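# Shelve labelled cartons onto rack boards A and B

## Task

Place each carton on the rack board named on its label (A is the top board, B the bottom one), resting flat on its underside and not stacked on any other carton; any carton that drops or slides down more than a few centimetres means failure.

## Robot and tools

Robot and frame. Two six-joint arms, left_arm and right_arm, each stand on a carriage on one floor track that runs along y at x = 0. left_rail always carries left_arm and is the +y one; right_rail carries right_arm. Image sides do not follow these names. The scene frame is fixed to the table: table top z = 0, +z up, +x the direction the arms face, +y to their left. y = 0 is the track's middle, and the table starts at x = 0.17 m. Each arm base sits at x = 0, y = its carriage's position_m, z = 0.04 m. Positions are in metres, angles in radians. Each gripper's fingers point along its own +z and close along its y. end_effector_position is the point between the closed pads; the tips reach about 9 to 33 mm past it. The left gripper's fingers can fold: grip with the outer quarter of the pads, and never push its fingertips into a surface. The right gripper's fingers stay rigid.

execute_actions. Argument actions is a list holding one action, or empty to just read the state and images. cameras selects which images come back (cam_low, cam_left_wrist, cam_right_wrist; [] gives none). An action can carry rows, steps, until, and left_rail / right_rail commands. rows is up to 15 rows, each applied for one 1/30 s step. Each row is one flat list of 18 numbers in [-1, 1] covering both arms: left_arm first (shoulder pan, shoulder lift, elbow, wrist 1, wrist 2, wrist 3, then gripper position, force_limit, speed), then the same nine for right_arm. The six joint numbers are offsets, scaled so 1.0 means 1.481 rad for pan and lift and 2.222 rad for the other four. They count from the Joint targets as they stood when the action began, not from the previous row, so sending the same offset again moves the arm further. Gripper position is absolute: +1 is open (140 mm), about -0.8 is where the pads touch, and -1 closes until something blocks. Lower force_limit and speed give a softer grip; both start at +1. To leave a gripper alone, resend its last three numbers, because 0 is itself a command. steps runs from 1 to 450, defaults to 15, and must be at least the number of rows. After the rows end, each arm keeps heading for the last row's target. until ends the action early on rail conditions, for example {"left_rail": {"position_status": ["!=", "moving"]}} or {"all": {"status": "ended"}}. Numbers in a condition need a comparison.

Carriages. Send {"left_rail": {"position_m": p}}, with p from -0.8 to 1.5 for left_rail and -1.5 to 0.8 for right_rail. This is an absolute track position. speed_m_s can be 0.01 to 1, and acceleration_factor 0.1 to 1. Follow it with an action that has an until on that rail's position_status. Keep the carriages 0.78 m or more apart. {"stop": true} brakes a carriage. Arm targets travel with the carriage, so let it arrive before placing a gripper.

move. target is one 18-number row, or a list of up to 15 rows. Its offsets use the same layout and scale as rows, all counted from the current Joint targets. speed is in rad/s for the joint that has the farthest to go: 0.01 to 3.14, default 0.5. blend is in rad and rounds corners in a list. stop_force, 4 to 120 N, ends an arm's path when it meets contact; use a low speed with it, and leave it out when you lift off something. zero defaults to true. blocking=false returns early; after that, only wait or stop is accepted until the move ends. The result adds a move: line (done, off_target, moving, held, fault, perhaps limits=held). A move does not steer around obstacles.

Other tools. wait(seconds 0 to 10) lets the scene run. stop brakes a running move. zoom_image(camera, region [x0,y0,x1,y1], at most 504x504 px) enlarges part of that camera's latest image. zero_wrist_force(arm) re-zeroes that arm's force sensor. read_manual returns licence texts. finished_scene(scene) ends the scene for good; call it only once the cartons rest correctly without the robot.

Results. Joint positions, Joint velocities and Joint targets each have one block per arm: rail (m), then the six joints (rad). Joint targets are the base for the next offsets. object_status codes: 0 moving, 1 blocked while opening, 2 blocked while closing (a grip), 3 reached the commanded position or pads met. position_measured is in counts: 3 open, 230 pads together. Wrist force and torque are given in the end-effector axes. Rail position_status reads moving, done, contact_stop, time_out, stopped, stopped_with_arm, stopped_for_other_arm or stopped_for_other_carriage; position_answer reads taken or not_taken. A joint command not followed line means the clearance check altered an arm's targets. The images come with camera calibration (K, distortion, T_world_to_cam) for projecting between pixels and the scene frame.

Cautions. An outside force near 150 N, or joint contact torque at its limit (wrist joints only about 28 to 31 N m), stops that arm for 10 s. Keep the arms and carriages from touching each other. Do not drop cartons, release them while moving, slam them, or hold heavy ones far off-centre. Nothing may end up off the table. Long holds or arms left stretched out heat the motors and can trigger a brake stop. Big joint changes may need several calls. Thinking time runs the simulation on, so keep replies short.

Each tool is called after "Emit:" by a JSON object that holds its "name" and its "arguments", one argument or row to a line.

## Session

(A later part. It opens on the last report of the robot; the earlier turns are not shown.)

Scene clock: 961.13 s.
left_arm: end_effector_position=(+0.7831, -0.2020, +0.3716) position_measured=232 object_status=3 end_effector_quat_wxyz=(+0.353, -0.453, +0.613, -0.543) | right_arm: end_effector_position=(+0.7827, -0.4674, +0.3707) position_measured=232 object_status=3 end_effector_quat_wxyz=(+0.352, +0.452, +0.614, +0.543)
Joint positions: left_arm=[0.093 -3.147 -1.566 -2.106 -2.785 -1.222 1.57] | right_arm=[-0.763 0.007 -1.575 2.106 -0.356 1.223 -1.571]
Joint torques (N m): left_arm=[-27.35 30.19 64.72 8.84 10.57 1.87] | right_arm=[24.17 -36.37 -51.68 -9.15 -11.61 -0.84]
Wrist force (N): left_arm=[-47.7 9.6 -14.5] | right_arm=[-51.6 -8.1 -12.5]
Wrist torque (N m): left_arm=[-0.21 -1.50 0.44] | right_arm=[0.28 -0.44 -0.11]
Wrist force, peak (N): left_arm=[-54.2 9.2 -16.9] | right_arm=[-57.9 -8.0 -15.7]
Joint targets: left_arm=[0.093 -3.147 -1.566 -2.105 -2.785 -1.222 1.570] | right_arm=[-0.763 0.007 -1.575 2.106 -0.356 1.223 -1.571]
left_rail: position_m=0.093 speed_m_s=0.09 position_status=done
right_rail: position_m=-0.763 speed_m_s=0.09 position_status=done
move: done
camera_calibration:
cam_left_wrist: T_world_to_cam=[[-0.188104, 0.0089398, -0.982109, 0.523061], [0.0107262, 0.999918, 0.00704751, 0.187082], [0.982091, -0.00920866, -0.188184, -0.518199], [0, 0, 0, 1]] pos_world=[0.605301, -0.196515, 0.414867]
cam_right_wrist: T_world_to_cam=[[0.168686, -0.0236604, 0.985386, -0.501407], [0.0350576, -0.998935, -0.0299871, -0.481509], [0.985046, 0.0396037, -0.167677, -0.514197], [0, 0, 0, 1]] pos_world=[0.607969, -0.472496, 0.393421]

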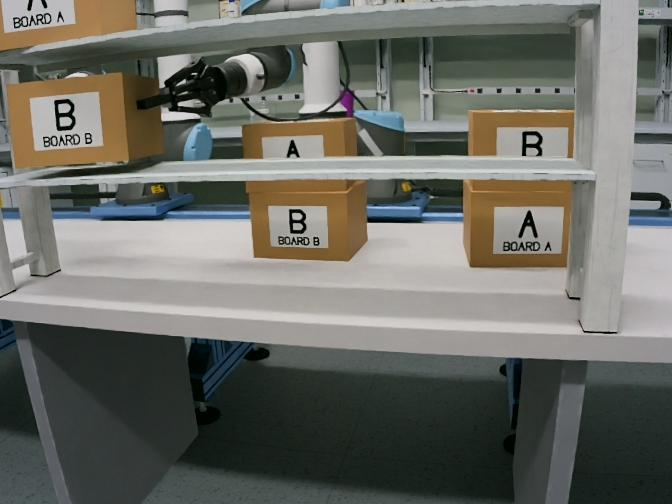

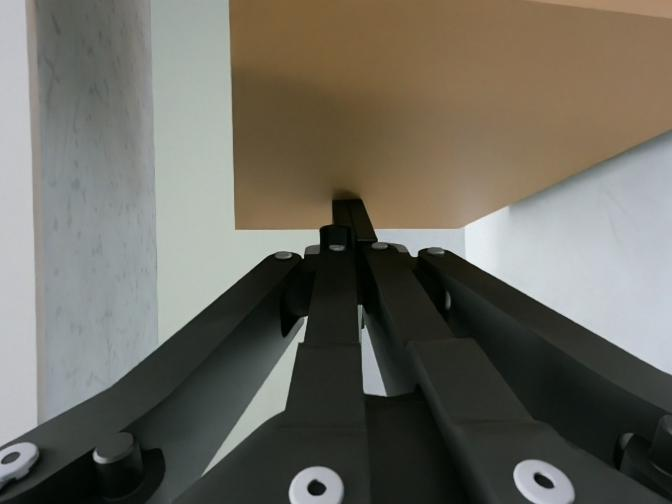

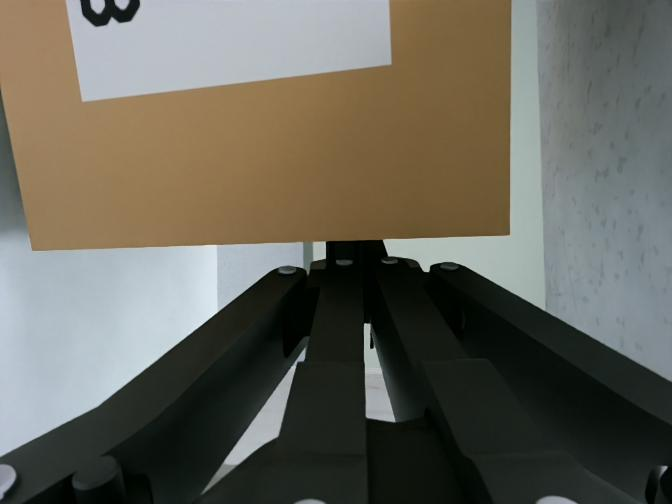

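Emit:
{"name": "move", "arguments": {
  "target": [
    [0, -0.00894, -0.00623, 0.01219, 0, 0, -1.0, 0.0, -1.0, 0, 0.00894, 0.00623, -0.01219, 0, 0, -1.0, 0.0, -1.0],
    [0, -0.02064, -0.01439, 0.02814, 0, 0, -1.0, 0.0, -1.0, 0, 0.02064, 0.01439, -0.02814, 0, 0, -1.0, 0.0, -1.0]
  ],
  "speed": [0.04, 0.015],
  "stop_force": 8,
  "cameras": ["cam_low"]
}}

Scene clock: 970.80 s.
left_arm: end_effector_position=(+0.7832, -0.2020, +0.3492) position_measured=232 object_status=3 end_effector_quat_wxyz=(+0.353, -0.452, +0.613, -0.543) | right_arm: end_effector_position=(+0.7828, -0.4674, +0.3484) position_measured=232 object_status=3 end_effector_quat_wxyz=(+0.352, +0.452, +0.614, +0.543)
Joint positions: left_arm=[0.093 -3.147 -1.588 -2.129 -2.739 -1.222 1.57] | right_arm=[-0.763 0.007 -1.553 2.129 -0.402 1.223 -1.571]
Joint torques (N m): left_arm=[-30 67.07 57.09 0.76 10.71 1.82] | right_arm=[28.17 -54.03 -44.91 0.2 -11.65 -0.57]
Wrist force (N): left_arm=[-48.5 3.1 -17.9] | right_arm=[-51.2 -1.0 -15.4]
Wrist torque (N m): left_arm=[-0.10 -1.47 0.35] | right_arm=[0.16 -0.42 0.02]
Wrist force, peak (N): left_arm=[-49.1 -0.1 -19.7] | right_arm=[-52.0 -8.2 -12.6]
Joint targets: left_arm=[0.093 -3.147 -1.588 -2.129 -2.739 -1.222 1.570] | right_arm=[-0.763 0.007 -1.553 2.129 -0.402 1.223 -1.571]
left_rail: position_m=0.093 speed_m_s=0.09 position_status=done
right_rail: position_m=-0.763 speed_m_s=0.09 position_status=done
move: contact (left_arm, right_arm); path passed 1 of 2 targets; left_arm: the wrist 1 is farthest, 0.016 rad from its target; right_arm: the wrist 1 is farthest, 0.016 rad from its target
Images, in order (width x height): cam_low 672x504.

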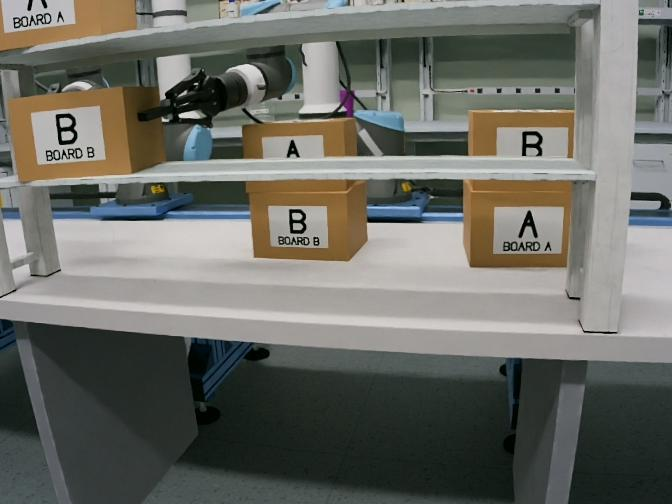

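Emit:
{"name": "move", "arguments": {
  "target": [
    [0, -0.00105, -0.0007, 0.0014, 0, 0, -1.0, 0.0, -1.0, 0, 0.00105, 0.0007, -0.0014, 0, 0, -1.0, 0.0, -1.0],
    [0.0135, -0.00105, -0.0007, 0.0014, 0, 0, -1.0, 0.0, -1.0, -0.0135, 0.00105, 0.0007, -0.0014, 0, 0, -1.0, 0.0, -1.0],
    [0.0227, 0.08947, -0.0357, -0.02418, 0, 0, -1.0, 0.0, -1.0, -0.0227, -0.08947, 0.0357, 0.02418, 0, 0, -1.0, 0.0, -1.0],
    [0.0281, 0.16374, -0.07492, -0.03445, 0, 0, -1.0, 0.0, -1.0, -0.0281, -0.16374, 0.07492, 0.03445, 0, 0, -1.0, 0.0, -1.0],
    [0.0382, 0.30409, -0.1324, -0.07051, 0, 0, -1.0, 0.0, -1.0, -0.0382, -0.30409, 0.1324, 0.07051, 0, 0, -1.0, 0.0, -1.0],
    [0.0517, 0.34369, 0.06031, -0.4865, 0, 0, -1.0, 0.0, -1.0, -0.0517, -0.34369, -0.06031, 0.4865, 0, 0, -1.0, 0.0, -1.0]
  ],
  "speed": [0.01, 0.03, 0.12, 0.22, 0.3, 0.45],
  "blend": [0, 0, 0.01, 0.02, 0.04, 0],
  "cameras": ["cam_low"]
}}

Emit:
{"name": "execute_actions", "arguments": {
  "actions": [
    {"left_rail": {"position_m": 0.43, "speed_m_s": 0.3, "acceleration_factor": 0.4}, "right_rail": {"position_m": -0.43, "speed_m_s": 0.3, "acceleration_factor": 0.4}, "steps": 200, "until": {"all": {"status": "ended"}}}
  ],
  "cameras": ["cam_low", "cam_left_wrist", "cam_right_wrist"]
}}

Scene clock: 1022.60 s.
left_arm: end_effector_position=(+0.4939, -0.1632, +0.5177) position_measured=232 object_status=3 end_effector_quat_wxyz=(+0.228, -0.585, +0.654, -0.423) | right_arm: end_effector_position=(+0.4936, -0.5065, +0.5171) position_measured=232 object_status=3 end_effector_quat_wxyz=(+0.228, +0.584, +0.655, +0.422)
Joint positions: left_arm=[0.093 -3.071 -1.079 -1.995 -3.82 -1.222 1.57] | right_arm=[-0.763 -0.07 -2.062 1.995 0.679 1.223 -1.571]
Joint torques (N m): left_arm=[11.24 25.42 60.02 -3.08 -1.75 1.89] | right_arm=[-13.8 -15.44 -49.71 3.59 2.6 -0.82]
Wrist force (N): left_arm=[-0.8 0.8 0.0] | right_arm=[-0.8 0.4 -4.1]
Wrist torque (N m): left_arm=[-0.07 0.12 0.35] | right_arm=[0.36 0.09 0.15]
Wrist force, peak (N): left_arm=[-48.2 -6.0 -21.9] | right_arm=[-49.8 10.4 -22.2]
Joint targets: left_arm=[0.093 -3.071 -1.079 -1.995 -3.820 -1.222 1.570] | right_arm=[-0.763 -0.070 -2.062 1.995 0.679 1.223 -1.571]
left_rail: position_m=0.093 speed_m_s=0.09 position_status=done
right_rail: position_m=-0.763 speed_m_s=0.09 position_status=done
move: done
Images, in order (width x height): cam_low 672x504.

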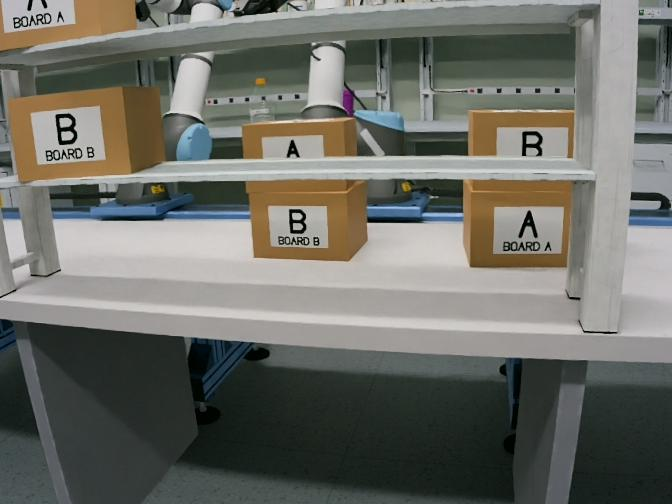

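Scene clock: 1025.10 s.
left_arm: end_effector_position=(+0.4939, +0.1738, +0.5177) position_measured=232 object_status=3 end_effector_quat_wxyz=(+0.228, -0.585, +0.654, -0.423) end_effector_velocity=(+0.000, +0.001, +0.001) end_effector_angular_velocity=(+0.001, -0.001, -0.001) | right_arm: end_effector_position=(+0.4936, -0.1735, +0.5172) position_measured=232 object_status=3 end_effector_quat_wxyz=(+0.228, +0.584, +0.655, +0.422) end_effector_velocity=(-0.001, +0.001, +0.001) end_effector_angular_velocity=(+0.000, -0.002, +0.002)
Joint positions: left_arm=[0.43 -3.071 -1.079 -1.995 -3.82 -1.222 1.57] | right_arm=[-0.43 -0.07 -2.062 1.995 0.679 1.223 -1.571]
Joint velocities: left_arm=[0.001 0 0 0.001 -0.001 0 0.001] | right_arm=[0.001 0.001 -0.002 0 0 -0.001 -0.001]
Joint torques (N m): left_arm=[11.3 25.86 57.11 -1.6 -0.82 1.78] | right_arm=[-12.37 -13.8 -45.07 2.22 2.4 -0.88]
Wrist force (N): left_arm=[-0.9 1.0 0.1] | right_arm=[-0.9 0.2 -4.2]
Wrist torque (N m): left_arm=[-0.06 0.14 0.35] | right_arm=[0.34 0.12 0.16]
Wrist force, peak (N): left_arm=[-1.5 1.3 0.1] | right_arm=[-1.5 0.4 -4.5]
Joint targets: left_arm=[0.430 -3.071 -1.079 -1.995 -3.820 -1.222 1.570] | right_arm=[-0.430 -0.070 -2.062 1.995 0.679 1.223 -1.571]
Tool commands: left_gripper/position=-1.0 left_gripper/force_limit=+0.0 left_gripper/speed=-1.0 right_gripper/position=-1.0 right_gripper/force_limit=+0.0 right_gripper/speed=-1.0
left_rail: position_m=0.430 speed_m_s=0.30 position_status=done
right_rail: position_m=-0.430 speed_m_s=0.30 position_status=done
camera_calibration:
cam_left_wrist: T_world_to_cam=[[-0.585758, -0.0337096, -0.809785, 0.723421], [-0.0632979, 0.997986, 0.00424246, -0.148196], [0.808011, 0.0537427, -0.586711, 0.0781577], [0, 0, 0, 1]] pos_world=[0.351216, 0.168083, 0.6323]
cam_right_wrist: T_world_to_cam=[[0.567217, -0.0646071, 0.82103, -0.708812], [-0.0568412, -0.997612, -0.039233, -0.123057], [0.821605, -0.0244147, -0.569535, 0.0608446], [0, 0, 0, 1]] pos_world=[0.345065, -0.167072, 0.611782]

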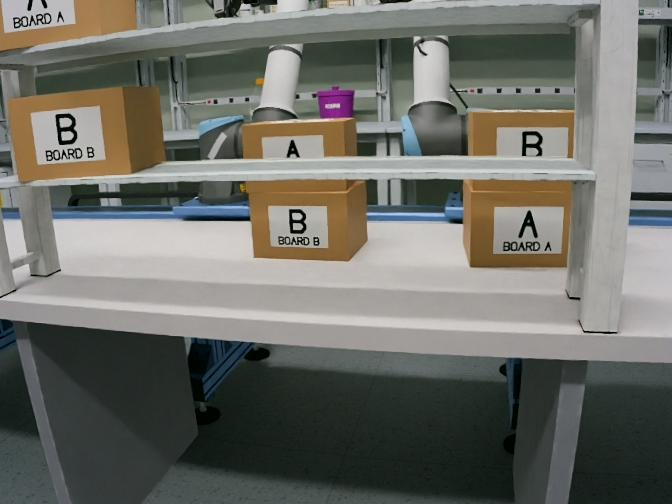

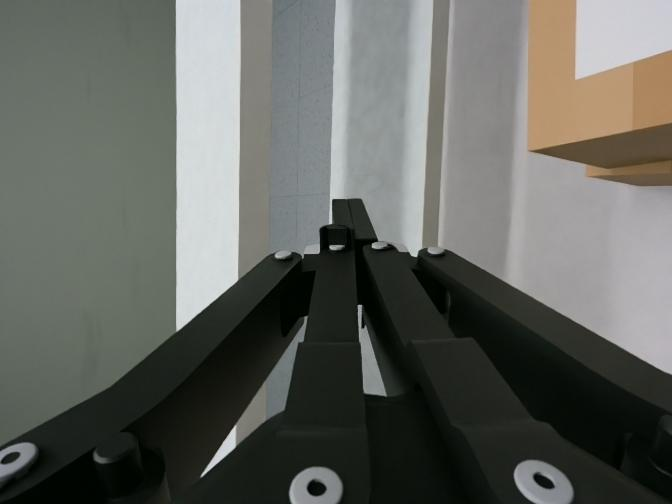

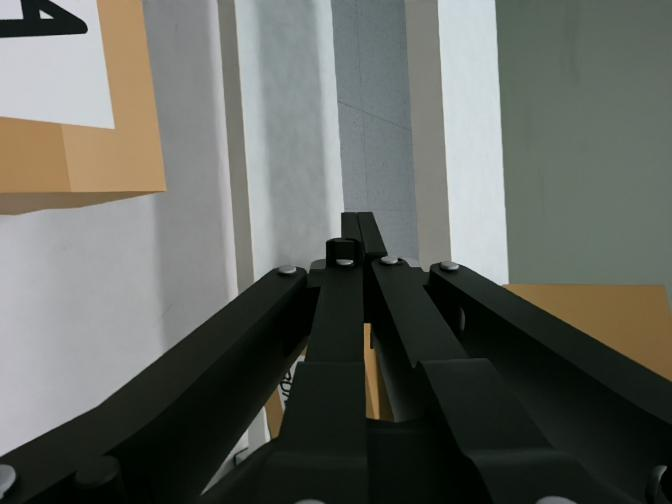

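Emit:
{"name": "zoom_image", "arguments": {
  "camera": "cam_right_wrist",
  "region": [0, 0, 252, 252]
}}

Emit:
{"name": "zoom_image", "arguments": {
  "camera": "cam_left_wrist",
  "region": [420, 0, 672, 252]
}}

Scaled by 2.000.

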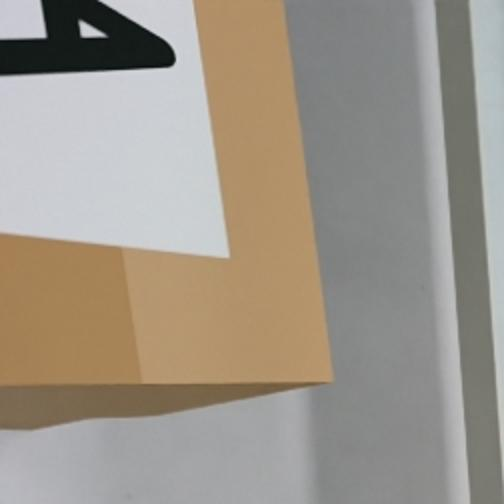

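Scaled by 2.000.

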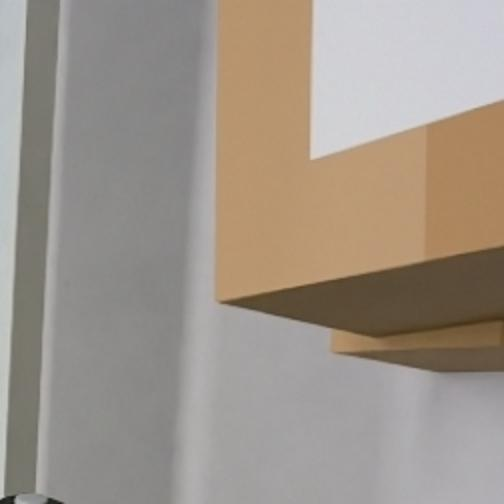

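Emit:
{"name": "execute_actions", "arguments": {
  "actions": [
    {"left_rail": {"position_m": 0.4106, "speed_m_s": 0.1, "acceleration_factor": 0.3}, "right_rail": {"position_m": -0.441, "speed_m_s": 0.1, "acceleration_factor": 0.3}, "steps": 60, "until": {"all": {"status": "ended"}}}
  ],
  "cameras": []
}}

Emit:
{"name": "move", "arguments": {
  "target": [0, 0.0208, -0.20092, 0.18757, 0, 0, -1.0, 0.0, -1.0, 0, -0.0208, 0.20092, -0.18757, 0, 0, -1.0, 0.0, -1.0],
  "speed": 0.3,
  "cameras": ["cam_low", "cam_left_wrist", "cam_right_wrist"]
}}

Emit:
{"name": "move", "arguments": {
  "target": [-0.03714, 0, 0, 0, 0, 0, -1.0, 0.0, -1.0, 0.03714, 0, 0, 0, 0, 0, -1.0, 0.0, -1.0],
  "speed": 0.06,
  "stop_force": 12,
  "cameras": ["cam_left_wrist", "cam_right_wrist"]
}}

Scene clock: 1083.60 s.
left_arm: end_effector_position=(+0.4939, +0.1545, +0.5177) position_measured=232 object_status=3 end_effector_quat_wxyz=(+0.228, -0.585, +0.654, -0.423) | right_arm: end_effector_position=(+0.4936, -0.1845, +0.5172) position_measured=232 object_status=3 end_effector_quat_wxyz=(+0.228, +0.584, +0.655, +0.422)
Joint positions: left_arm=[0.411 -3.071 -1.079 -1.995 -3.82 -1.222 1.57] | right_arm=[-0.441 -0.07 -2.062 1.995 0.679 1.223 -1.571]
Joint torques (N m): left_arm=[8.2 25.52 50.47 0.58 -1.05 1.94] | right_arm=[-8.47 -12.07 -38.77 -0.25 2.53 -1.08]
Wrist force (N): left_arm=[-0.7 0.9 0.1] | right_arm=[-0.9 0.4 -3.9]
Wrist torque (N m): left_arm=[-0.07 0.11 0.35] | right_arm=[0.38 0.11 0.15]
Wrist force, peak (N): left_arm=[-2.0 1.0 -0.1] | right_arm=[-0.8 0.1 -4.4]
Joint targets: left_arm=[0.411 -3.071 -1.079 -1.995 -3.820 -1.222 1.570] | right_arm=[-0.441 -0.070 -2.062 1.995 0.679 1.223 -1.571]
Tool commands: left_gripper/position=-1.0 left_gripper/force_limit=+0.0 left_gripper/speed=-1.0 right_gripper/position=-1.0 right_gripper/force_limit=+0.0 right_gripper/speed=-1.0
left_rail: position_m=0.411 speed_m_s=0.10 position_status=done
right_rail: position_m=-0.441 speed_m_s=0.10 position_status=done
No camera images: "cameras" was empty.

Scene clock: 1085.63 s.
left_arm: end_effector_position=(+0.4450, +0.1509, +0.2754) position_measured=232 object_status=3 end_effector_quat_wxyz=(+0.228, -0.584, +0.654, -0.423) | right_arm: end_effector_position=(+0.4445, -0.1811, +0.2748) position_measured=232 object_status=3 end_effector_quat_wxyz=(+0.228, +0.584, +0.654, +0.423)
Joint positions: left_arm=[0.411 -3.071 -1.048 -2.441 -3.403 -1.222 1.57] | right_arm=[-0.441 -0.07 -2.093 2.441 0.262 1.223 -1.571]
Joint torques (N m): left_arm=[5.66 21.57 34.53 2.31 -0.87 1.58] | right_arm=[-6.01 -8.2 -28.93 -2.76 2.58 -0.95]
Wrist force (N): left_arm=[-0.8 0.9 0.3] | right_arm=[-1.4 0.8 -3.9]
Wrist torque (N m): left_arm=[-0.10 0.14 0.35] | right_arm=[0.42 0.21 0.13]
Wrist force, peak (N): left_arm=[-1.2 2.8 0.6] | right_arm=[-0.4 -0.6 -5.8]
Joint targets: left_arm=[0.411 -3.071 -1.048 -2.441 -3.403 -1.222 1.570] | right_arm=[-0.441 -0.070 -2.093 2.442 0.262 1.223 -1.571]
left_rail: position_m=0.411 speed_m_s=0.10 position_status=done
right_rail: position_m=-0.441 speed_m_s=0.10 position_status=done
move: done
camera_calibration:
cam_left_wrist: T_world_to_cam=[[-0.584837, -0.0336398, -0.810453, 0.49755], [-0.0632598, 0.997988, 0.00422556, -0.12752], [0.80868, 0.0537404, -0.585789, -0.0238626], [0, 0, 0, 1]] pos_world=[0.302216, 0.145283, 0.389801]
cam_right_wrist: T_world_to_cam=[[0.566257, -0.064584, 0.821694, -0.482253], [-0.0568657, -0.997611, -0.0392227, -0.142846], [0.822265, -0.0245161, -0.568577, -0.0375926], [0, 0, 0, 1]] pos_world=[0.295867, -0.174572, 0.369287]

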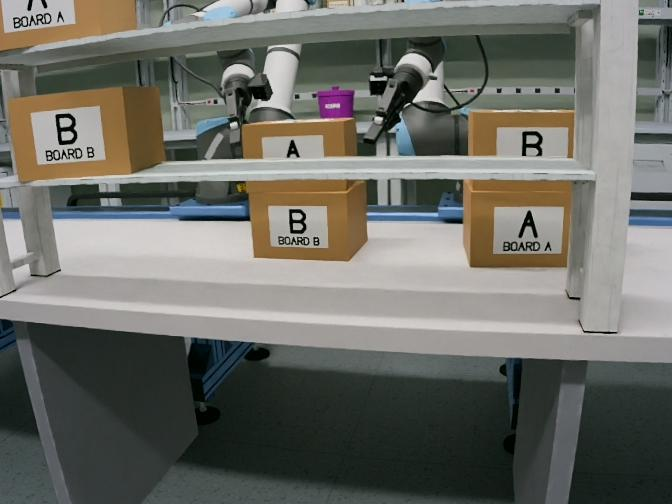

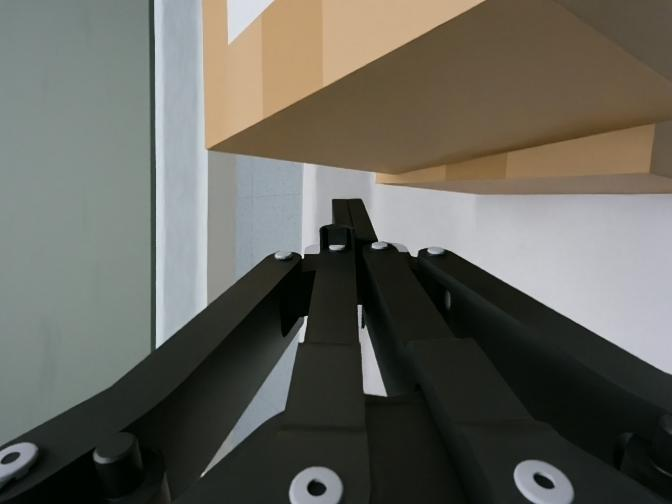

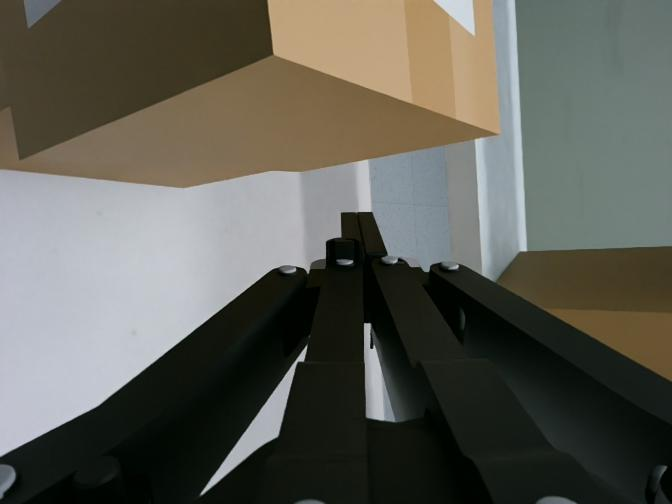

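Scene clock: 1087.50 s.
left_arm: end_effector_position=(+0.4299, +0.1269, +0.2753) position_measured=232 object_status=3 end_effector_quat_wxyz=(+0.217, -0.566, +0.670, -0.429) | right_arm: end_effector_position=(+0.4294, -0.1570, +0.2747) position_measured=232 object_status=3 end_effector_quat_wxyz=(+0.216, +0.566, +0.670, +0.429)
Joint positions: left_arm=[0.411 -3.126 -1.048 -2.441 -3.403 -1.222 1.57] | right_arm=[-0.441 -0.015 -2.093 2.442 0.262 1.223 -1.571]
Joint torques (N m): left_arm=[-15.24 17.83 40.22 1.94 -1.05 1.57] | right_arm=[9.69 -7.53 -33.25 -2.01 2.52 -0.83]
Wrist force (N): left_arm=[-1.1 1.3 0.2] | right_arm=[-1.3 0.7 -4.2]
Wrist torque (N m): left_arm=[0.02 0.19 0.36] | right_arm=[0.38 0.18 0.12]
Wrist force, peak (N): left_arm=[-1.4 1.0 0.2] | right_arm=[-1.3 0.7 -4.2]
Joint targets: left_arm=[0.411 -3.126 -1.048 -2.441 -3.403 -1.222 1.570] | right_arm=[-0.441 -0.015 -2.093 2.442 0.262 1.223 -1.571]
left_rail: position_m=0.411 speed_m_s=0.10 position_status=done
right_rail: position_m=-0.441 speed_m_s=0.10 position_status=done
move: done
camera_calibration:
cam_left_wrist: T_world_to_cam=[[-0.585829, -0.00141073, -0.810433, 0.484078], [-0.00826059, 0.999957, 0.0042306, -0.128285], [0.810393, 0.00917307, -0.585815, -0.00555519], [0, 0, 0, 1]] pos_world=[0.287029, 0.129013, 0.389601]
cam_right_wrist: T_world_to_cam=[[0.568956, -0.0333299, 0.821693, -0.468352], [-0.00185605, -0.999228, -0.039246, -0.143571], [0.822366, 0.0208041, -0.568578, -0.0176222], [0, 0, 0, 1]] pos_world=[0.280697, -0.158703, 0.369187]
Images, in order (width x height): cam_left_wrist 672x504, cam_right_wrist 672x504.

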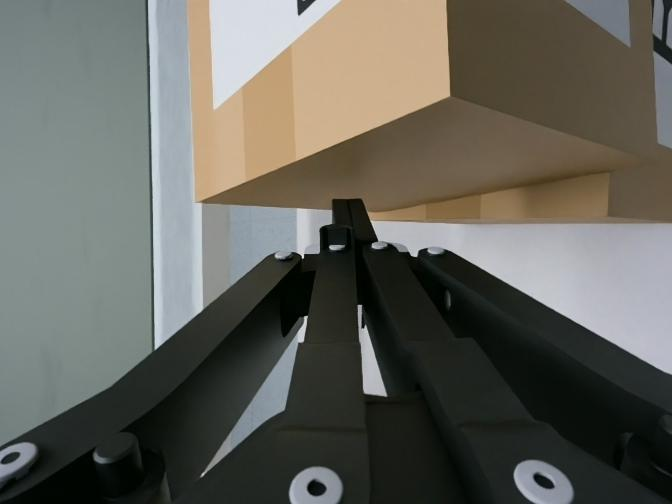

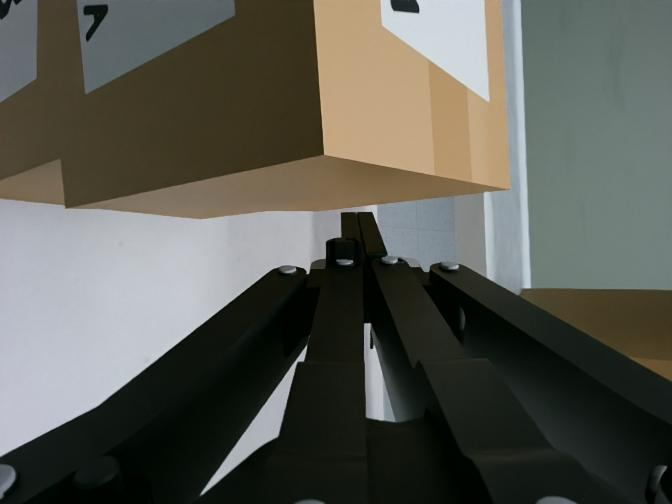

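Emit:
{"name": "move", "arguments": {
  "target": [-0.02363, 0, 0, 0, 0, 0, -1.0, 0.0, -1.0, 0.02363, 0, 0, 0, 0, 0, -1.0, 0.0, -1.0],
  "speed": 0.03,
  "stop_force": 20,
  "cameras": []
}}

Emit:
{"name": "move", "arguments": {
  "target": [-0.003, 0, 0, 0, 0, 0, -1.0, 0.0, -1.0, 0.003, 0, 0, 0, 0, 0, -1.0, 0.0, -1.0],
  "speed": 0.02,
  "cameras": ["cam_left_wrist", "cam_right_wrist"]
}}

Scene clock: 1096.30 s.
left_arm: end_effector_position=(+0.4233, +0.1171, +0.2752) position_measured=232 object_status=3 end_effector_quat_wxyz=(+0.212, -0.558, +0.676, -0.432) | right_arm: end_effector_position=(+0.4225, -0.1469, +0.2747) position_measured=232 object_status=3 end_effector_quat_wxyz=(+0.211, +0.558, +0.677, +0.431)
Joint positions: left_arm=[0.411 -3.149 -1.048 -2.441 -3.403 -1.222 1.57] | right_arm=[-0.441 0.009 -2.093 2.442 0.262 1.223 -1.571]
Joint torques (N m): left_arm=[3.08 14.52 47.53 1.32 10.56 1.58] | right_arm=[-3.79 -4.1 -41.59 -0.13 -10.63 -0.78]
Wrist force (N): left_arm=[-19.5 1.8 -5.3] | right_arm=[-22.2 -0.6 -7.8]
Wrist torque (N m): left_arm=[-0.06 -0.54 0.32] | right_arm=[0.41 -0.35 0.07]
Wrist force, peak (N): left_arm=[-27.1 -0.2 -9.0] | right_arm=[-28.9 1.5 -11.7]
Joint targets: left_arm=[0.411 -3.149 -1.048 -2.441 -3.403 -1.222 1.570] | right_arm=[-0.441 0.009 -2.093 2.442 0.262 1.223 -1.571]
left_rail: position_m=0.411 speed_m_s=0.10 position_status=done
right_rail: position_m=-0.441 speed_m_s=0.10 position_status=done
move: contact (left_arm, right_arm); left_arm: the shoulder pan is farthest, 0.012 rad from its target; right_arm: the shoulder pan is farthest, 0.011 rad from its target
No camera images: "cameras" was empty.

Scene clock: 1097.00 s.
left_arm: end_effector_position=(+0.4221, +0.1153, +0.2752) position_measured=232 object_status=3 end_effector_quat_wxyz=(+0.211, -0.557, +0.677, -0.432) | right_arm: end_effector_position=(+0.4213, -0.1451, +0.2747) position_measured=232 object_status=3 end_effector_quat_wxyz=(+0.210, +0.556, +0.678, +0.432)
Joint positions: left_arm=[0.411 -3.153 -1.048 -2.441 -3.403 -1.222 1.57] | right_arm=[-0.441 0.013 -2.093 2.442 0.262 1.223 -1.571]
Joint torques (N m): left_arm=[-35.68 17.66 47.23 1.23 15.15 1.75] | right_arm=[29.93 -4.49 -40.31 -0.39 -16.06 -0.68]
Wrist force (N): left_arm=[-47.6 -1.3 -14.0] | right_arm=[-47.2 2.3 -17.6]
Wrist torque (N m): left_arm=[0.02 -1.51 0.27] | right_arm=[0.29 -0.98 0.10]
Wrist force, peak (N): left_arm=[-47.6 -1.3 -14.0] | right_arm=[-47.2 2.3 -17.6]
Joint targets: left_arm=[0.411 -3.153 -1.048 -2.441 -3.403 -1.222 1.570] | right_arm=[-0.441 0.014 -2.093 2.442 0.262 1.223 -1.571]
left_rail: position_m=0.411 speed_m_s=0.10 position_status=done
right_rail: position_m=-0.441 speed_m_s=0.10 position_status=done
move: done
camera_calibration:
cam_left_wrist: T_world_to_cam=[[-0.585636, 0.0145498, -0.810444, 0.477542], [0.0187768, 0.999814, 0.00438122, -0.128305], [0.810357, -0.0126518, -0.5858, 0.00344546], [0, 0, 0, 1]] pos_world=[0.279283, 0.121376, 0.389602]
cam_right_wrist: T_world_to_cam=[[0.569701, -0.0171509, 0.821673, -0.461244], [0.026213, -0.998894, -0.0390247, -0.143537], [0.821434, 0.0437709, -0.568621, -0.00739241], [0, 0, 0, 1]] pos_world=[0.272606, -0.150966, 0.369187]
Images, in order (width x height): cam_left_wrist 672x504, cam_right_wrist 672x504.

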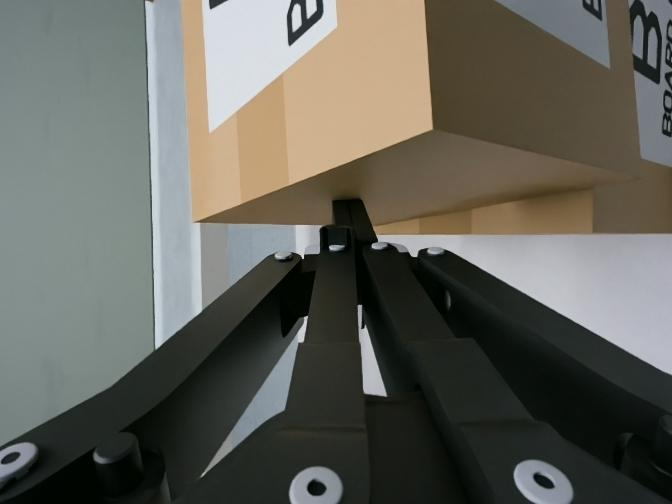

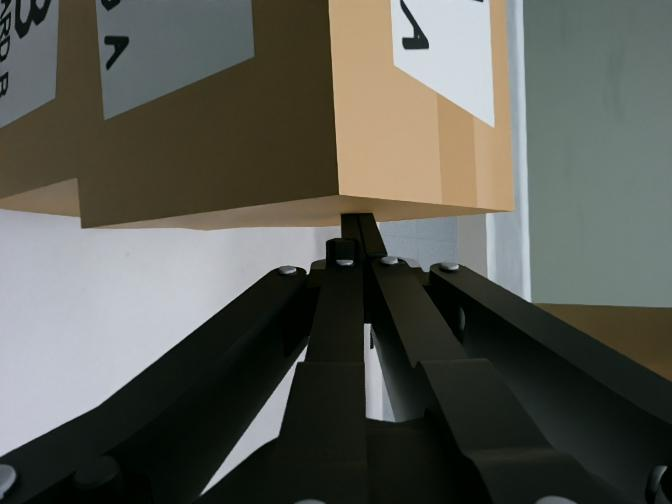

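Emit:
{"name": "move", "arguments": {
  "target": [-0.0003, 0.01316, 0.01699, -0.02577, 0, 0, -1.0, 0.0, -1.0, 0.0003, -0.01316, -0.01699, 0.02577, 0, 0, -1.0, 0.0, -1.0],
  "speed": 0.08,
  "cameras": ["cam_low", "cam_left_wrist", "cam_right_wrist"]
}}

Emit:
{"name": "zoom_image", "arguments": {
  "camera": "cam_low",
  "region": [230, 90, 390, 210]
}}

Scene clock: 1104.90 s.
left_arm: end_effector_position=(+0.4218, +0.1150, +0.3002) position_measured=232 object_status=3 end_effector_quat_wxyz=(+0.211, -0.557, +0.677, -0.432) | right_arm: end_effector_position=(+0.4211, -0.1448, +0.2996) position_measured=232 object_status=3 end_effector_quat_wxyz=(+0.210, +0.556, +0.678, +0.432)
Joint positions: left_arm=[0.411 -3.154 -1.029 -2.404 -3.46 -1.222 1.57] | right_arm=[-0.441 0.014 -2.112 2.404 0.319 1.223 -1.571]
Joint torques (N m): left_arm=[-38.35 23.91 65.53 -0.95 26.49 1.74] | right_arm=[34.28 -13.54 -51.4 2.05 -25.32 -0.58]
Wrist force (N): left_arm=[-51.9 7.4 -13.1] | right_arm=[-53.1 -6.8 -17.0]
Wrist torque (N m): left_arm=[-0.34 -1.72 0.33] | right_arm=[0.62 -1.18 0.03]
Wrist force, peak (N): left_arm=[-52.1 6.6 -13.6] | right_arm=[-53.5 -6.6 -16.8]
Joint targets: left_arm=[0.411 -3.154 -1.029 -2.404 -3.460 -1.222 1.570] | right_arm=[-0.441 0.014 -2.112 2.404 0.319 1.223 -1.571]
left_rail: position_m=0.411 speed_m_s=0.10 position_status=done
right_rail: position_m=-0.441 speed_m_s=0.10 position_status=done
move: done
camera_calibration:
cam_left_wrist: T_world_to_cam=[[-0.585671, 0.0149596, -0.810411, 0.497555], [0.0195062, 0.9998, 0.0043587, -0.128402], [0.810314, -0.0132553, -0.585846, 0.0182943], [0, 0, 0, 1]] pos_world=[0.279084, 0.121175, 0.414502]
cam_right_wrist: T_world_to_cam=[[0.569747, -0.0168314, 0.821648, -0.481539], [0.026891, -0.998873, -0.0391086, -0.142406], [0.82138, 0.0443769, -0.568652, 0.00703508], [0, 0, 0, 1]] pos_world=[0.272406, -0.150662, 0.394087]

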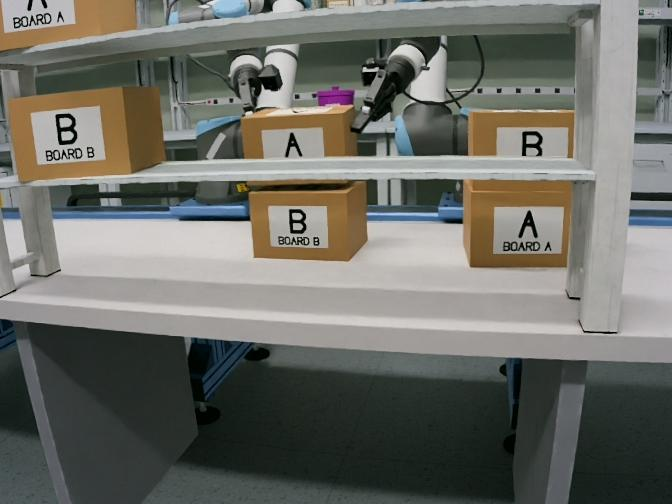

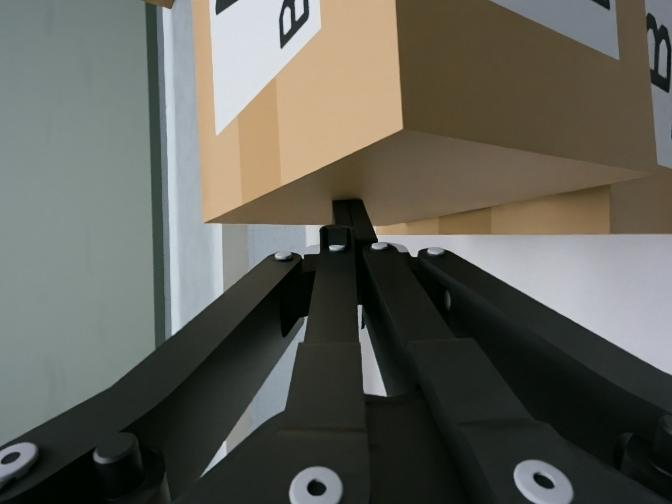

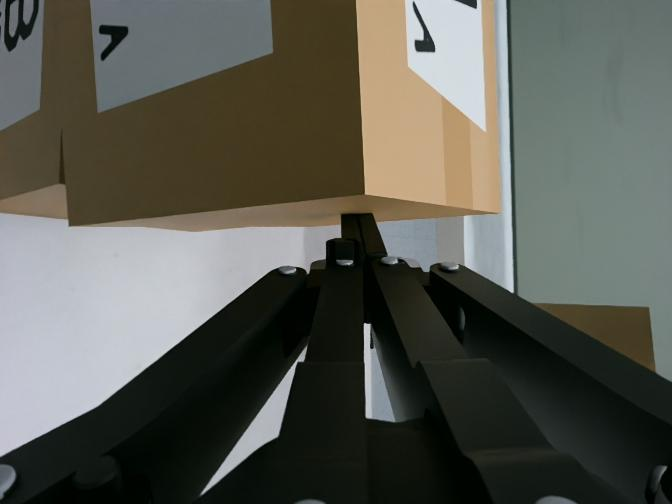

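Scaled by 3.150.

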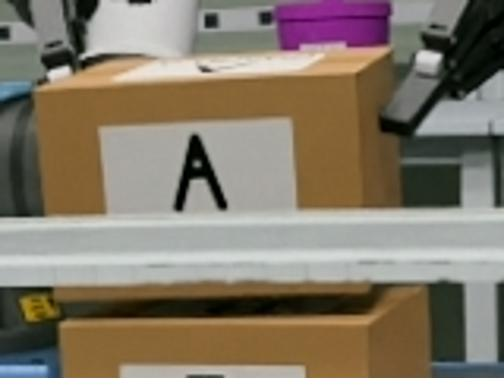

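Emit:
{"name": "move", "arguments": {
  "target": [
    [0.0004, -0.06278, 0.11516, -0.07331, 0, 0, -1.0, 0.0, -1.0, -0.0004, 0.06278, -0.11516, 0.07331, 0, 0, -1.0, 0.0, -1.0],
    [0.0005, -0.0579, 0.19232, -0.15373, 0, 0, -1.0, 0.0, -1.0, -0.0005, 0.0579, -0.19232, 0.15373, 0, 0, -1.0, 0.0, -1.0],
    [0.0005, -0.07986, 0.29997, -0.24674, 0, 0, -1.0, 0.0, -1.0, -0.0005, 0.07986, -0.29997, 0.24674, 0, 0, -1.0, 0.0, -1.0]
  ],
  "speed": 0.2,
  "blend": [0.04, 0.04, 0],
  "cameras": []
}}

Emit:
{"name": "execute_actions", "arguments": {
  "actions": [
    {"left_rail": {"position_m": 0.4256, "speed_m_s": 0.05, "acceleration_factor": 0.1}, "right_rail": {"position_m": -0.426, "speed_m_s": 0.05, "acceleration_factor": 0.1}, "steps": 100, "until": {"all": {"status": "ended"}}}
  ],
  "cameras": ["cam_low", "cam_left_wrist", "cam_right_wrist"]
}}

Scene clock: 1155.30 s.
left_arm: end_effector_position=(+0.4914, +0.1146, +0.6431) position_measured=232 object_status=3 end_effector_quat_wxyz=(+0.211, -0.557, +0.677, -0.432) | right_arm: end_effector_position=(+0.4908, -0.1442, +0.6426) position_measured=232 object_status=3 end_effector_quat_wxyz=(+0.210, +0.556, +0.678, +0.432)
Joint positions: left_arm=[0.411 -3.153 -1.147 -1.737 -4.008 -1.222 1.57] | right_arm=[-0.441 0.013 -1.994 1.738 0.867 1.223 -1.571]
Joint torques (N m): left_arm=[-18.25 -7.22 64.31 -0.46 26.07 1.59] | right_arm=[17.24 1.33 -53.1 1.88 -25.37 -0.32]
Wrist force (N): left_arm=[-57.8 7.5 -15.2] | right_arm=[-59.3 -6.5 -18.4]
Wrist torque (N m): left_arm=[-0.21 -1.92 0.32] | right_arm=[0.62 -1.31 -0.01]
Wrist force, peak (N): left_arm=[-59.9 7.3 -15.5] | right_arm=[-61.7 -6.7 -19.2]
Joint targets: left_arm=[0.411 -3.153 -1.147 -1.737 -4.008 -1.222 1.570] | right_arm=[-0.441 0.013 -1.994 1.737 0.867 1.223 -1.571]
left_rail: position_m=0.411 speed_m_s=0.10 position_status=done
right_rail: position_m=-0.441 speed_m_s=0.10 position_status=done
move: done
No camera images: "cameras" was empty.

Scene clock: 1156.47 s.
left_arm: end_effector_position=(+0.4914, +0.1295, +0.6433) position_measured=232 object_status=3 end_effector_quat_wxyz=(+0.211, -0.557, +0.677, -0.432) | right_arm: end_effector_position=(+0.4908, -0.1292, +0.6427) position_measured=232 object_status=3 end_effector_quat_wxyz=(+0.210, +0.556, +0.678, +0.432)
Joint positions: left_arm=[0.426 -3.153 -1.147 -1.737 -4.008 -1.222 1.57] | right_arm=[-0.426 0.013 -1.994 1.737 0.867 1.223 -1.571]
Joint torques (N m): left_arm=[-20.29 -6.68 62.81 -0.4 26.29 1.85] | right_arm=[19.46 2.73 -52.07 1.34 -25.16 -0.46]
Wrist force (N): left_arm=[-59.0 7.0 -15.7] | right_arm=[-60.5 -6.1 -18.9]
Wrist torque (N m): left_arm=[-0.24 -1.98 0.32] | right_arm=[0.61 -1.29 -0.01]
Wrist force, peak (N): left_arm=[-59.5 7.2 -15.7] | right_arm=[-60.6 -6.4 -19.2]
Joint targets: left_arm=[0.426 -3.153 -1.147 -1.737 -4.008 -1.222 1.570] | right_arm=[-0.426 0.013 -1.994 1.737 0.867 1.223 -1.571]
Tool commands: left_gripper/position=-1.0 left_gripper/force_limit=+0.0 left_gripper/speed=-1.0 right_gripper/position=-1.0 right_gripper/force_limit=+0.0 right_gripper/speed=-1.0
left_rail: position_m=0.426 speed_m_s=0.05 position_status=done
right_rail: position_m=-0.426 speed_m_s=0.05 position_status=done
camera_calibration:
cam_left_wrist: T_world_to_cam=[[-0.585684, 0.0145501, -0.810409, 0.816235], [0.0187775, 0.999814, 0.00438011, -0.145416], [0.810322, -0.0126521, -0.585848, 0.163149], [0, 0, 0, 1]] pos_world=[0.348583, 0.135576, 0.757702]
cam_right_wrist: T_world_to_cam=[[0.569705, -0.0172901, 0.821667, -0.802874], [0.0261324, -0.998892, -0.0391384, -0.114908], [0.821434, 0.0437695, -0.568622, 0.144014], [0, 0, 0, 1]] pos_world=[0.342106, -0.134966, 0.737087]

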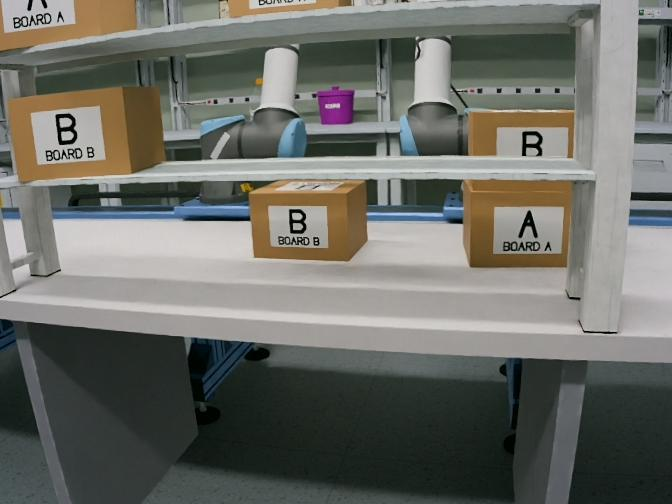

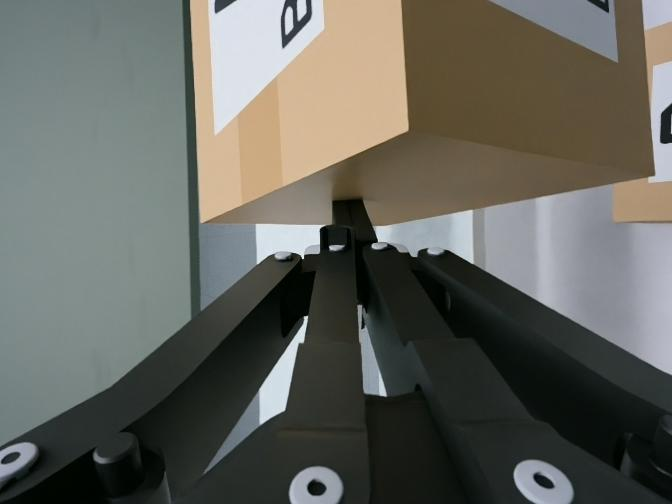

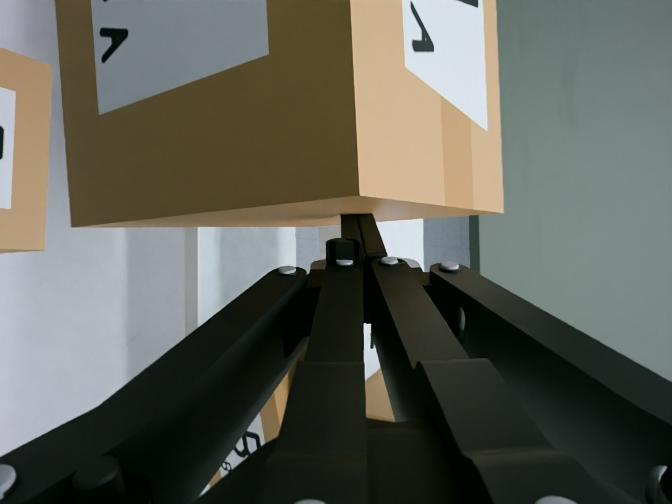

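Emit:
{"name": "move", "arguments": {
  "target": [
    [0.0007, -0.04326, 0.01669, 0.01214, 0, 0, -1.0, 0.0, -1.0, -0.0007, 0.04326, -0.01669, -0.01214, 0, 0, -1.0, 0.0, -1.0],
    [0.0018, -0.14071, 0.06152, 0.03227, 0, 0, -1.0, 0.0, -1.0, -0.0018, 0.14071, -0.06152, -0.03227, 0, 0, -1.0, 0.0, -1.0],
    [0.0026, -0.22762, 0.11, 0.04172, 0, 0, -1.0, 0.0, -1.0, -0.0026, 0.22762, -0.11, -0.04172, 0, 0, -1.0, 0.0, -1.0],
    [0.0033, -0.32668, 0.17511, 0.04263, 0, 0, -1.0, 0.0, -1.0, -0.0033, 0.32668, -0.17511, -0.04263, 0, 0, -1.0, 0.0, -1.0]
  ],
  "speed": 0.15,
  "blend": [0.02, 0.02, 0.02, 0],
  "cameras": ["cam_left_wrist", "cam_right_wrist"]
}}

Emit:
{"name": "move", "arguments": {
  "target": [
    [0, 0.0025, -0.0177, 0.016, 0, 0, -1.0, 0.0, -1.0, 0, -0.0025, 0.0177, -0.016, 0, 0, -1.0, 0.0, -1.0],
    [0, 0.00657, -0.0443, 0.03992, 0, 0, -1.0, 0.0, -1.0, 0, -0.00657, 0.0443, -0.03992, 0, 0, -1.0, 0.0, -1.0]
  ],
  "speed": [0.05, 0.02],
  "stop_force": 8,
  "cameras": ["cam_low", "cam_left_wrist", "cam_right_wrist"]
}}

Scene clock: 1176.30 s.
left_arm: end_effector_position=(+0.7927, +0.1300, +0.6433) position_measured=232 object_status=3 end_effector_quat_wxyz=(+0.212, -0.559, +0.676, -0.431) | right_arm: end_effector_position=(+0.7922, -0.1291, +0.6426) position_measured=232 object_status=3 end_effector_quat_wxyz=(+0.211, +0.558, +0.677, +0.431)
Joint positions: left_arm=[0.426 -3.148 -1.631 -1.348 -3.914 -1.222 1.57] | right_arm=[-0.426 0.008 -1.51 1.348 0.773 1.223 -1.571]
Joint torques (N m): left_arm=[-26.8 42.82 66.98 4.22 25.57 1.64] | right_arm=[22.89 -46.45 -55.34 -4.85 -25.07 -0.1]
Wrist force (N): left_arm=[-46.5 7.4 -11.2] | right_arm=[-47.8 -6.6 -14.4]
Wrist torque (N m): left_arm=[-0.29 -1.53 0.33] | right_arm=[0.61 -1.09 0.04]
Wrist force, peak (N): left_arm=[-59.3 9.0 -17.0] | right_arm=[-60.8 -8.0 -20.5]
Joint targets: left_arm=[0.426 -3.148 -1.631 -1.348 -3.914 -1.222 1.570] | right_arm=[-0.426 0.008 -1.510 1.348 0.773 1.223 -1.571]
left_rail: position_m=0.426 speed_m_s=0.05 position_status=done
right_rail: position_m=-0.426 speed_m_s=0.05 position_status=done
move: done
camera_calibration:
cam_left_wrist: T_world_to_cam=[[-0.585819, 0.0116784, -0.810358, 0.993195], [0.0139169, 0.999894, 0.00434914, -0.14771], [0.810322, -0.00872983, -0.58592, -0.0815539], [0, 0, 0, 1]] pos_world=[0.649973, 0.135383, 0.757701]
cam_right_wrist: T_world_to_cam=[[0.569742, -0.0200782, 0.821578, -0.974898], [0.0212318, -0.999008, -0.039138, -0.118772], [0.821549, 0.0397422, -0.568751, -0.104123], [0, 0, 0, 1]] pos_world=[0.643505, -0.13409, 0.737086]
Images, in order (width x height): cam_left_wrist 672x504, cam_right_wrist 672x504.

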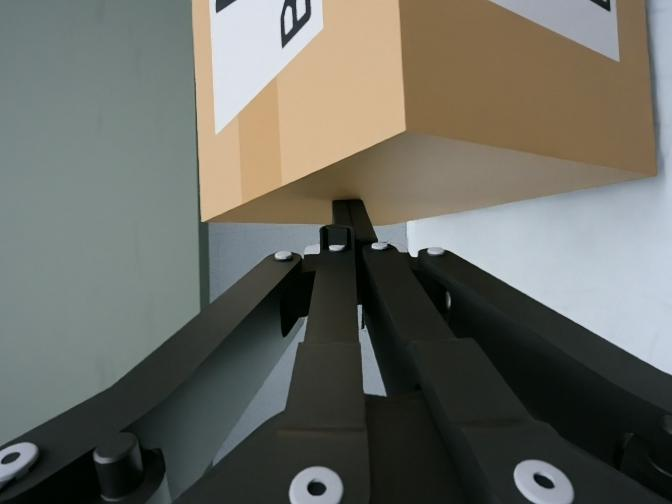

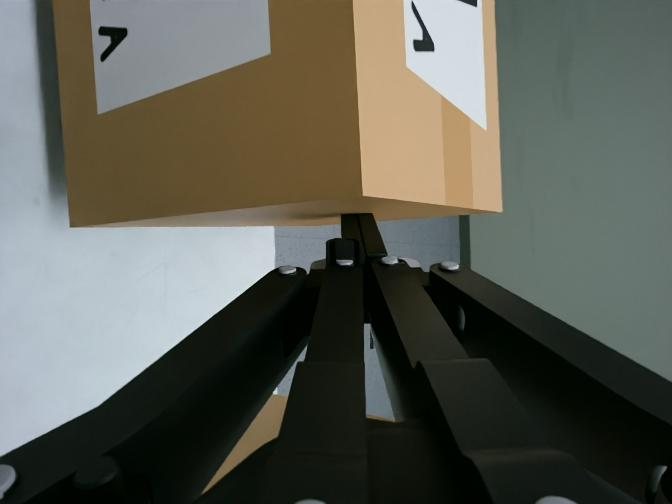

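Scene clock: 1180.30 s.
left_arm: end_effector_position=(+0.7933, +0.1300, +0.6053) position_measured=232 object_status=3 end_effector_quat_wxyz=(+0.212, -0.559, +0.676, -0.431) | right_arm: end_effector_position=(+0.7927, -0.1290, +0.6049) position_measured=232 object_status=3 end_effector_quat_wxyz=(+0.211, +0.558, +0.677, +0.431)
Joint positions: left_arm=[0.426 -3.148 -1.624 -1.423 -3.846 -1.222 1.57] | right_arm=[-0.426 0.008 -1.517 1.423 0.706 1.223 -1.571]
Joint torques (N m): left_arm=[-25.15 38.19 62.1 -0.84 20.4 1.7] | right_arm=[24.45 -41.77 -51.05 1.79 -24.93 -0.03]
Wrist force (N): left_arm=[-47.6 4.0 -14.8] | right_arm=[-48.1 -3.2 -17.3]
Wrist torque (N m): left_arm=[-0.12 -1.55 0.33] | right_arm=[0.42 -1.04 0.08]
Wrist force, peak (N): left_arm=[-45.8 -1.0 -23.0] | right_arm=[-46.2 2.2 -25.5]
Joint targets: left_arm=[0.426 -3.148 -1.624 -1.423 -3.846 -1.222 1.570] | right_arm=[-0.426 0.008 -1.517 1.423 0.706 1.223 -1.571]
left_rail: position_m=0.426 speed_m_s=0.05 position_status=done
right_rail: position_m=-0.426 speed_m_s=0.05 position_status=done
move: contact (left_arm, right_arm); path passed 1 of 2 targets; left_arm: the elbow is farthest, 0.024 rad from its target; right_arm: the elbow is farthest, 0.024 rad from its target
camera_calibration:
cam_left_wrist: T_world_to_cam=[[-0.585706, 0.0116783, -0.810439, 0.96268], [0.0139162, 0.999894, 0.004351, -0.147552], [0.810404, -0.00872981, -0.585806, -0.104359], [0, 0, 0, 1]] pos_world=[0.650473, 0.135383, 0.719702]
cam_right_wrist: T_world_to_cam=[[0.569628, -0.0200844, 0.821657, -0.944111], [0.0212328, -0.999008, -0.0391396, -0.120261], [0.821629, 0.0397411, -0.568636, -0.126164], [0, 0, 0, 1]] pos_world=[0.644005, -0.13409, 0.699287]

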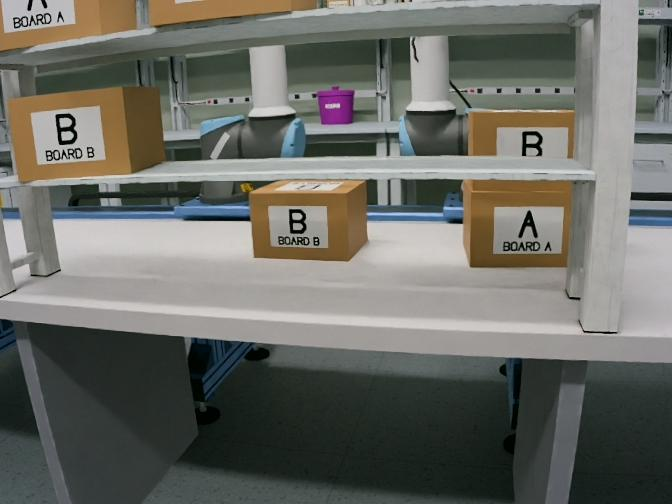

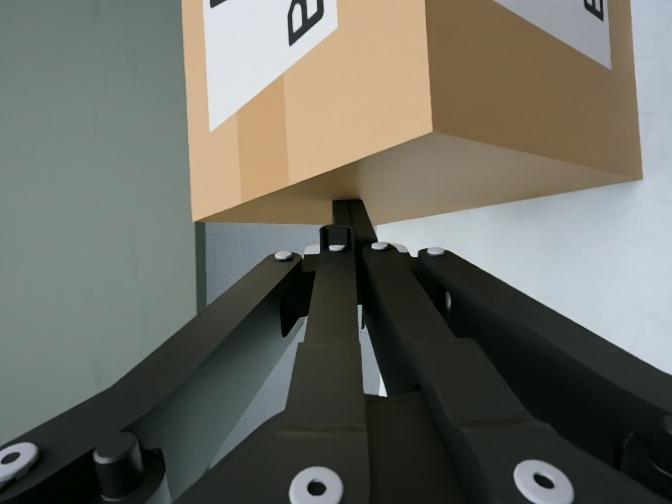

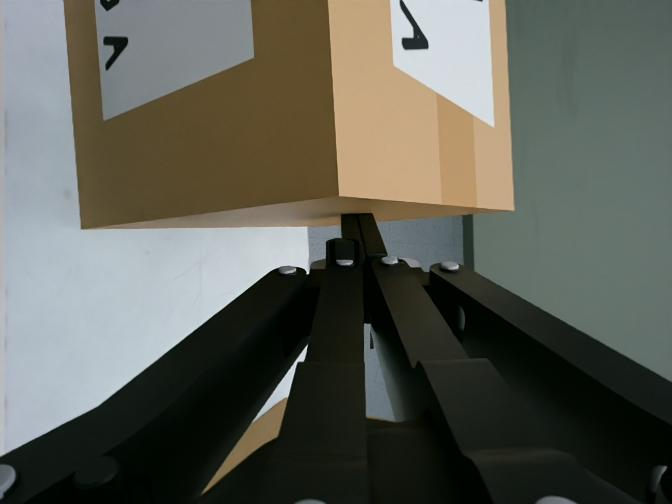

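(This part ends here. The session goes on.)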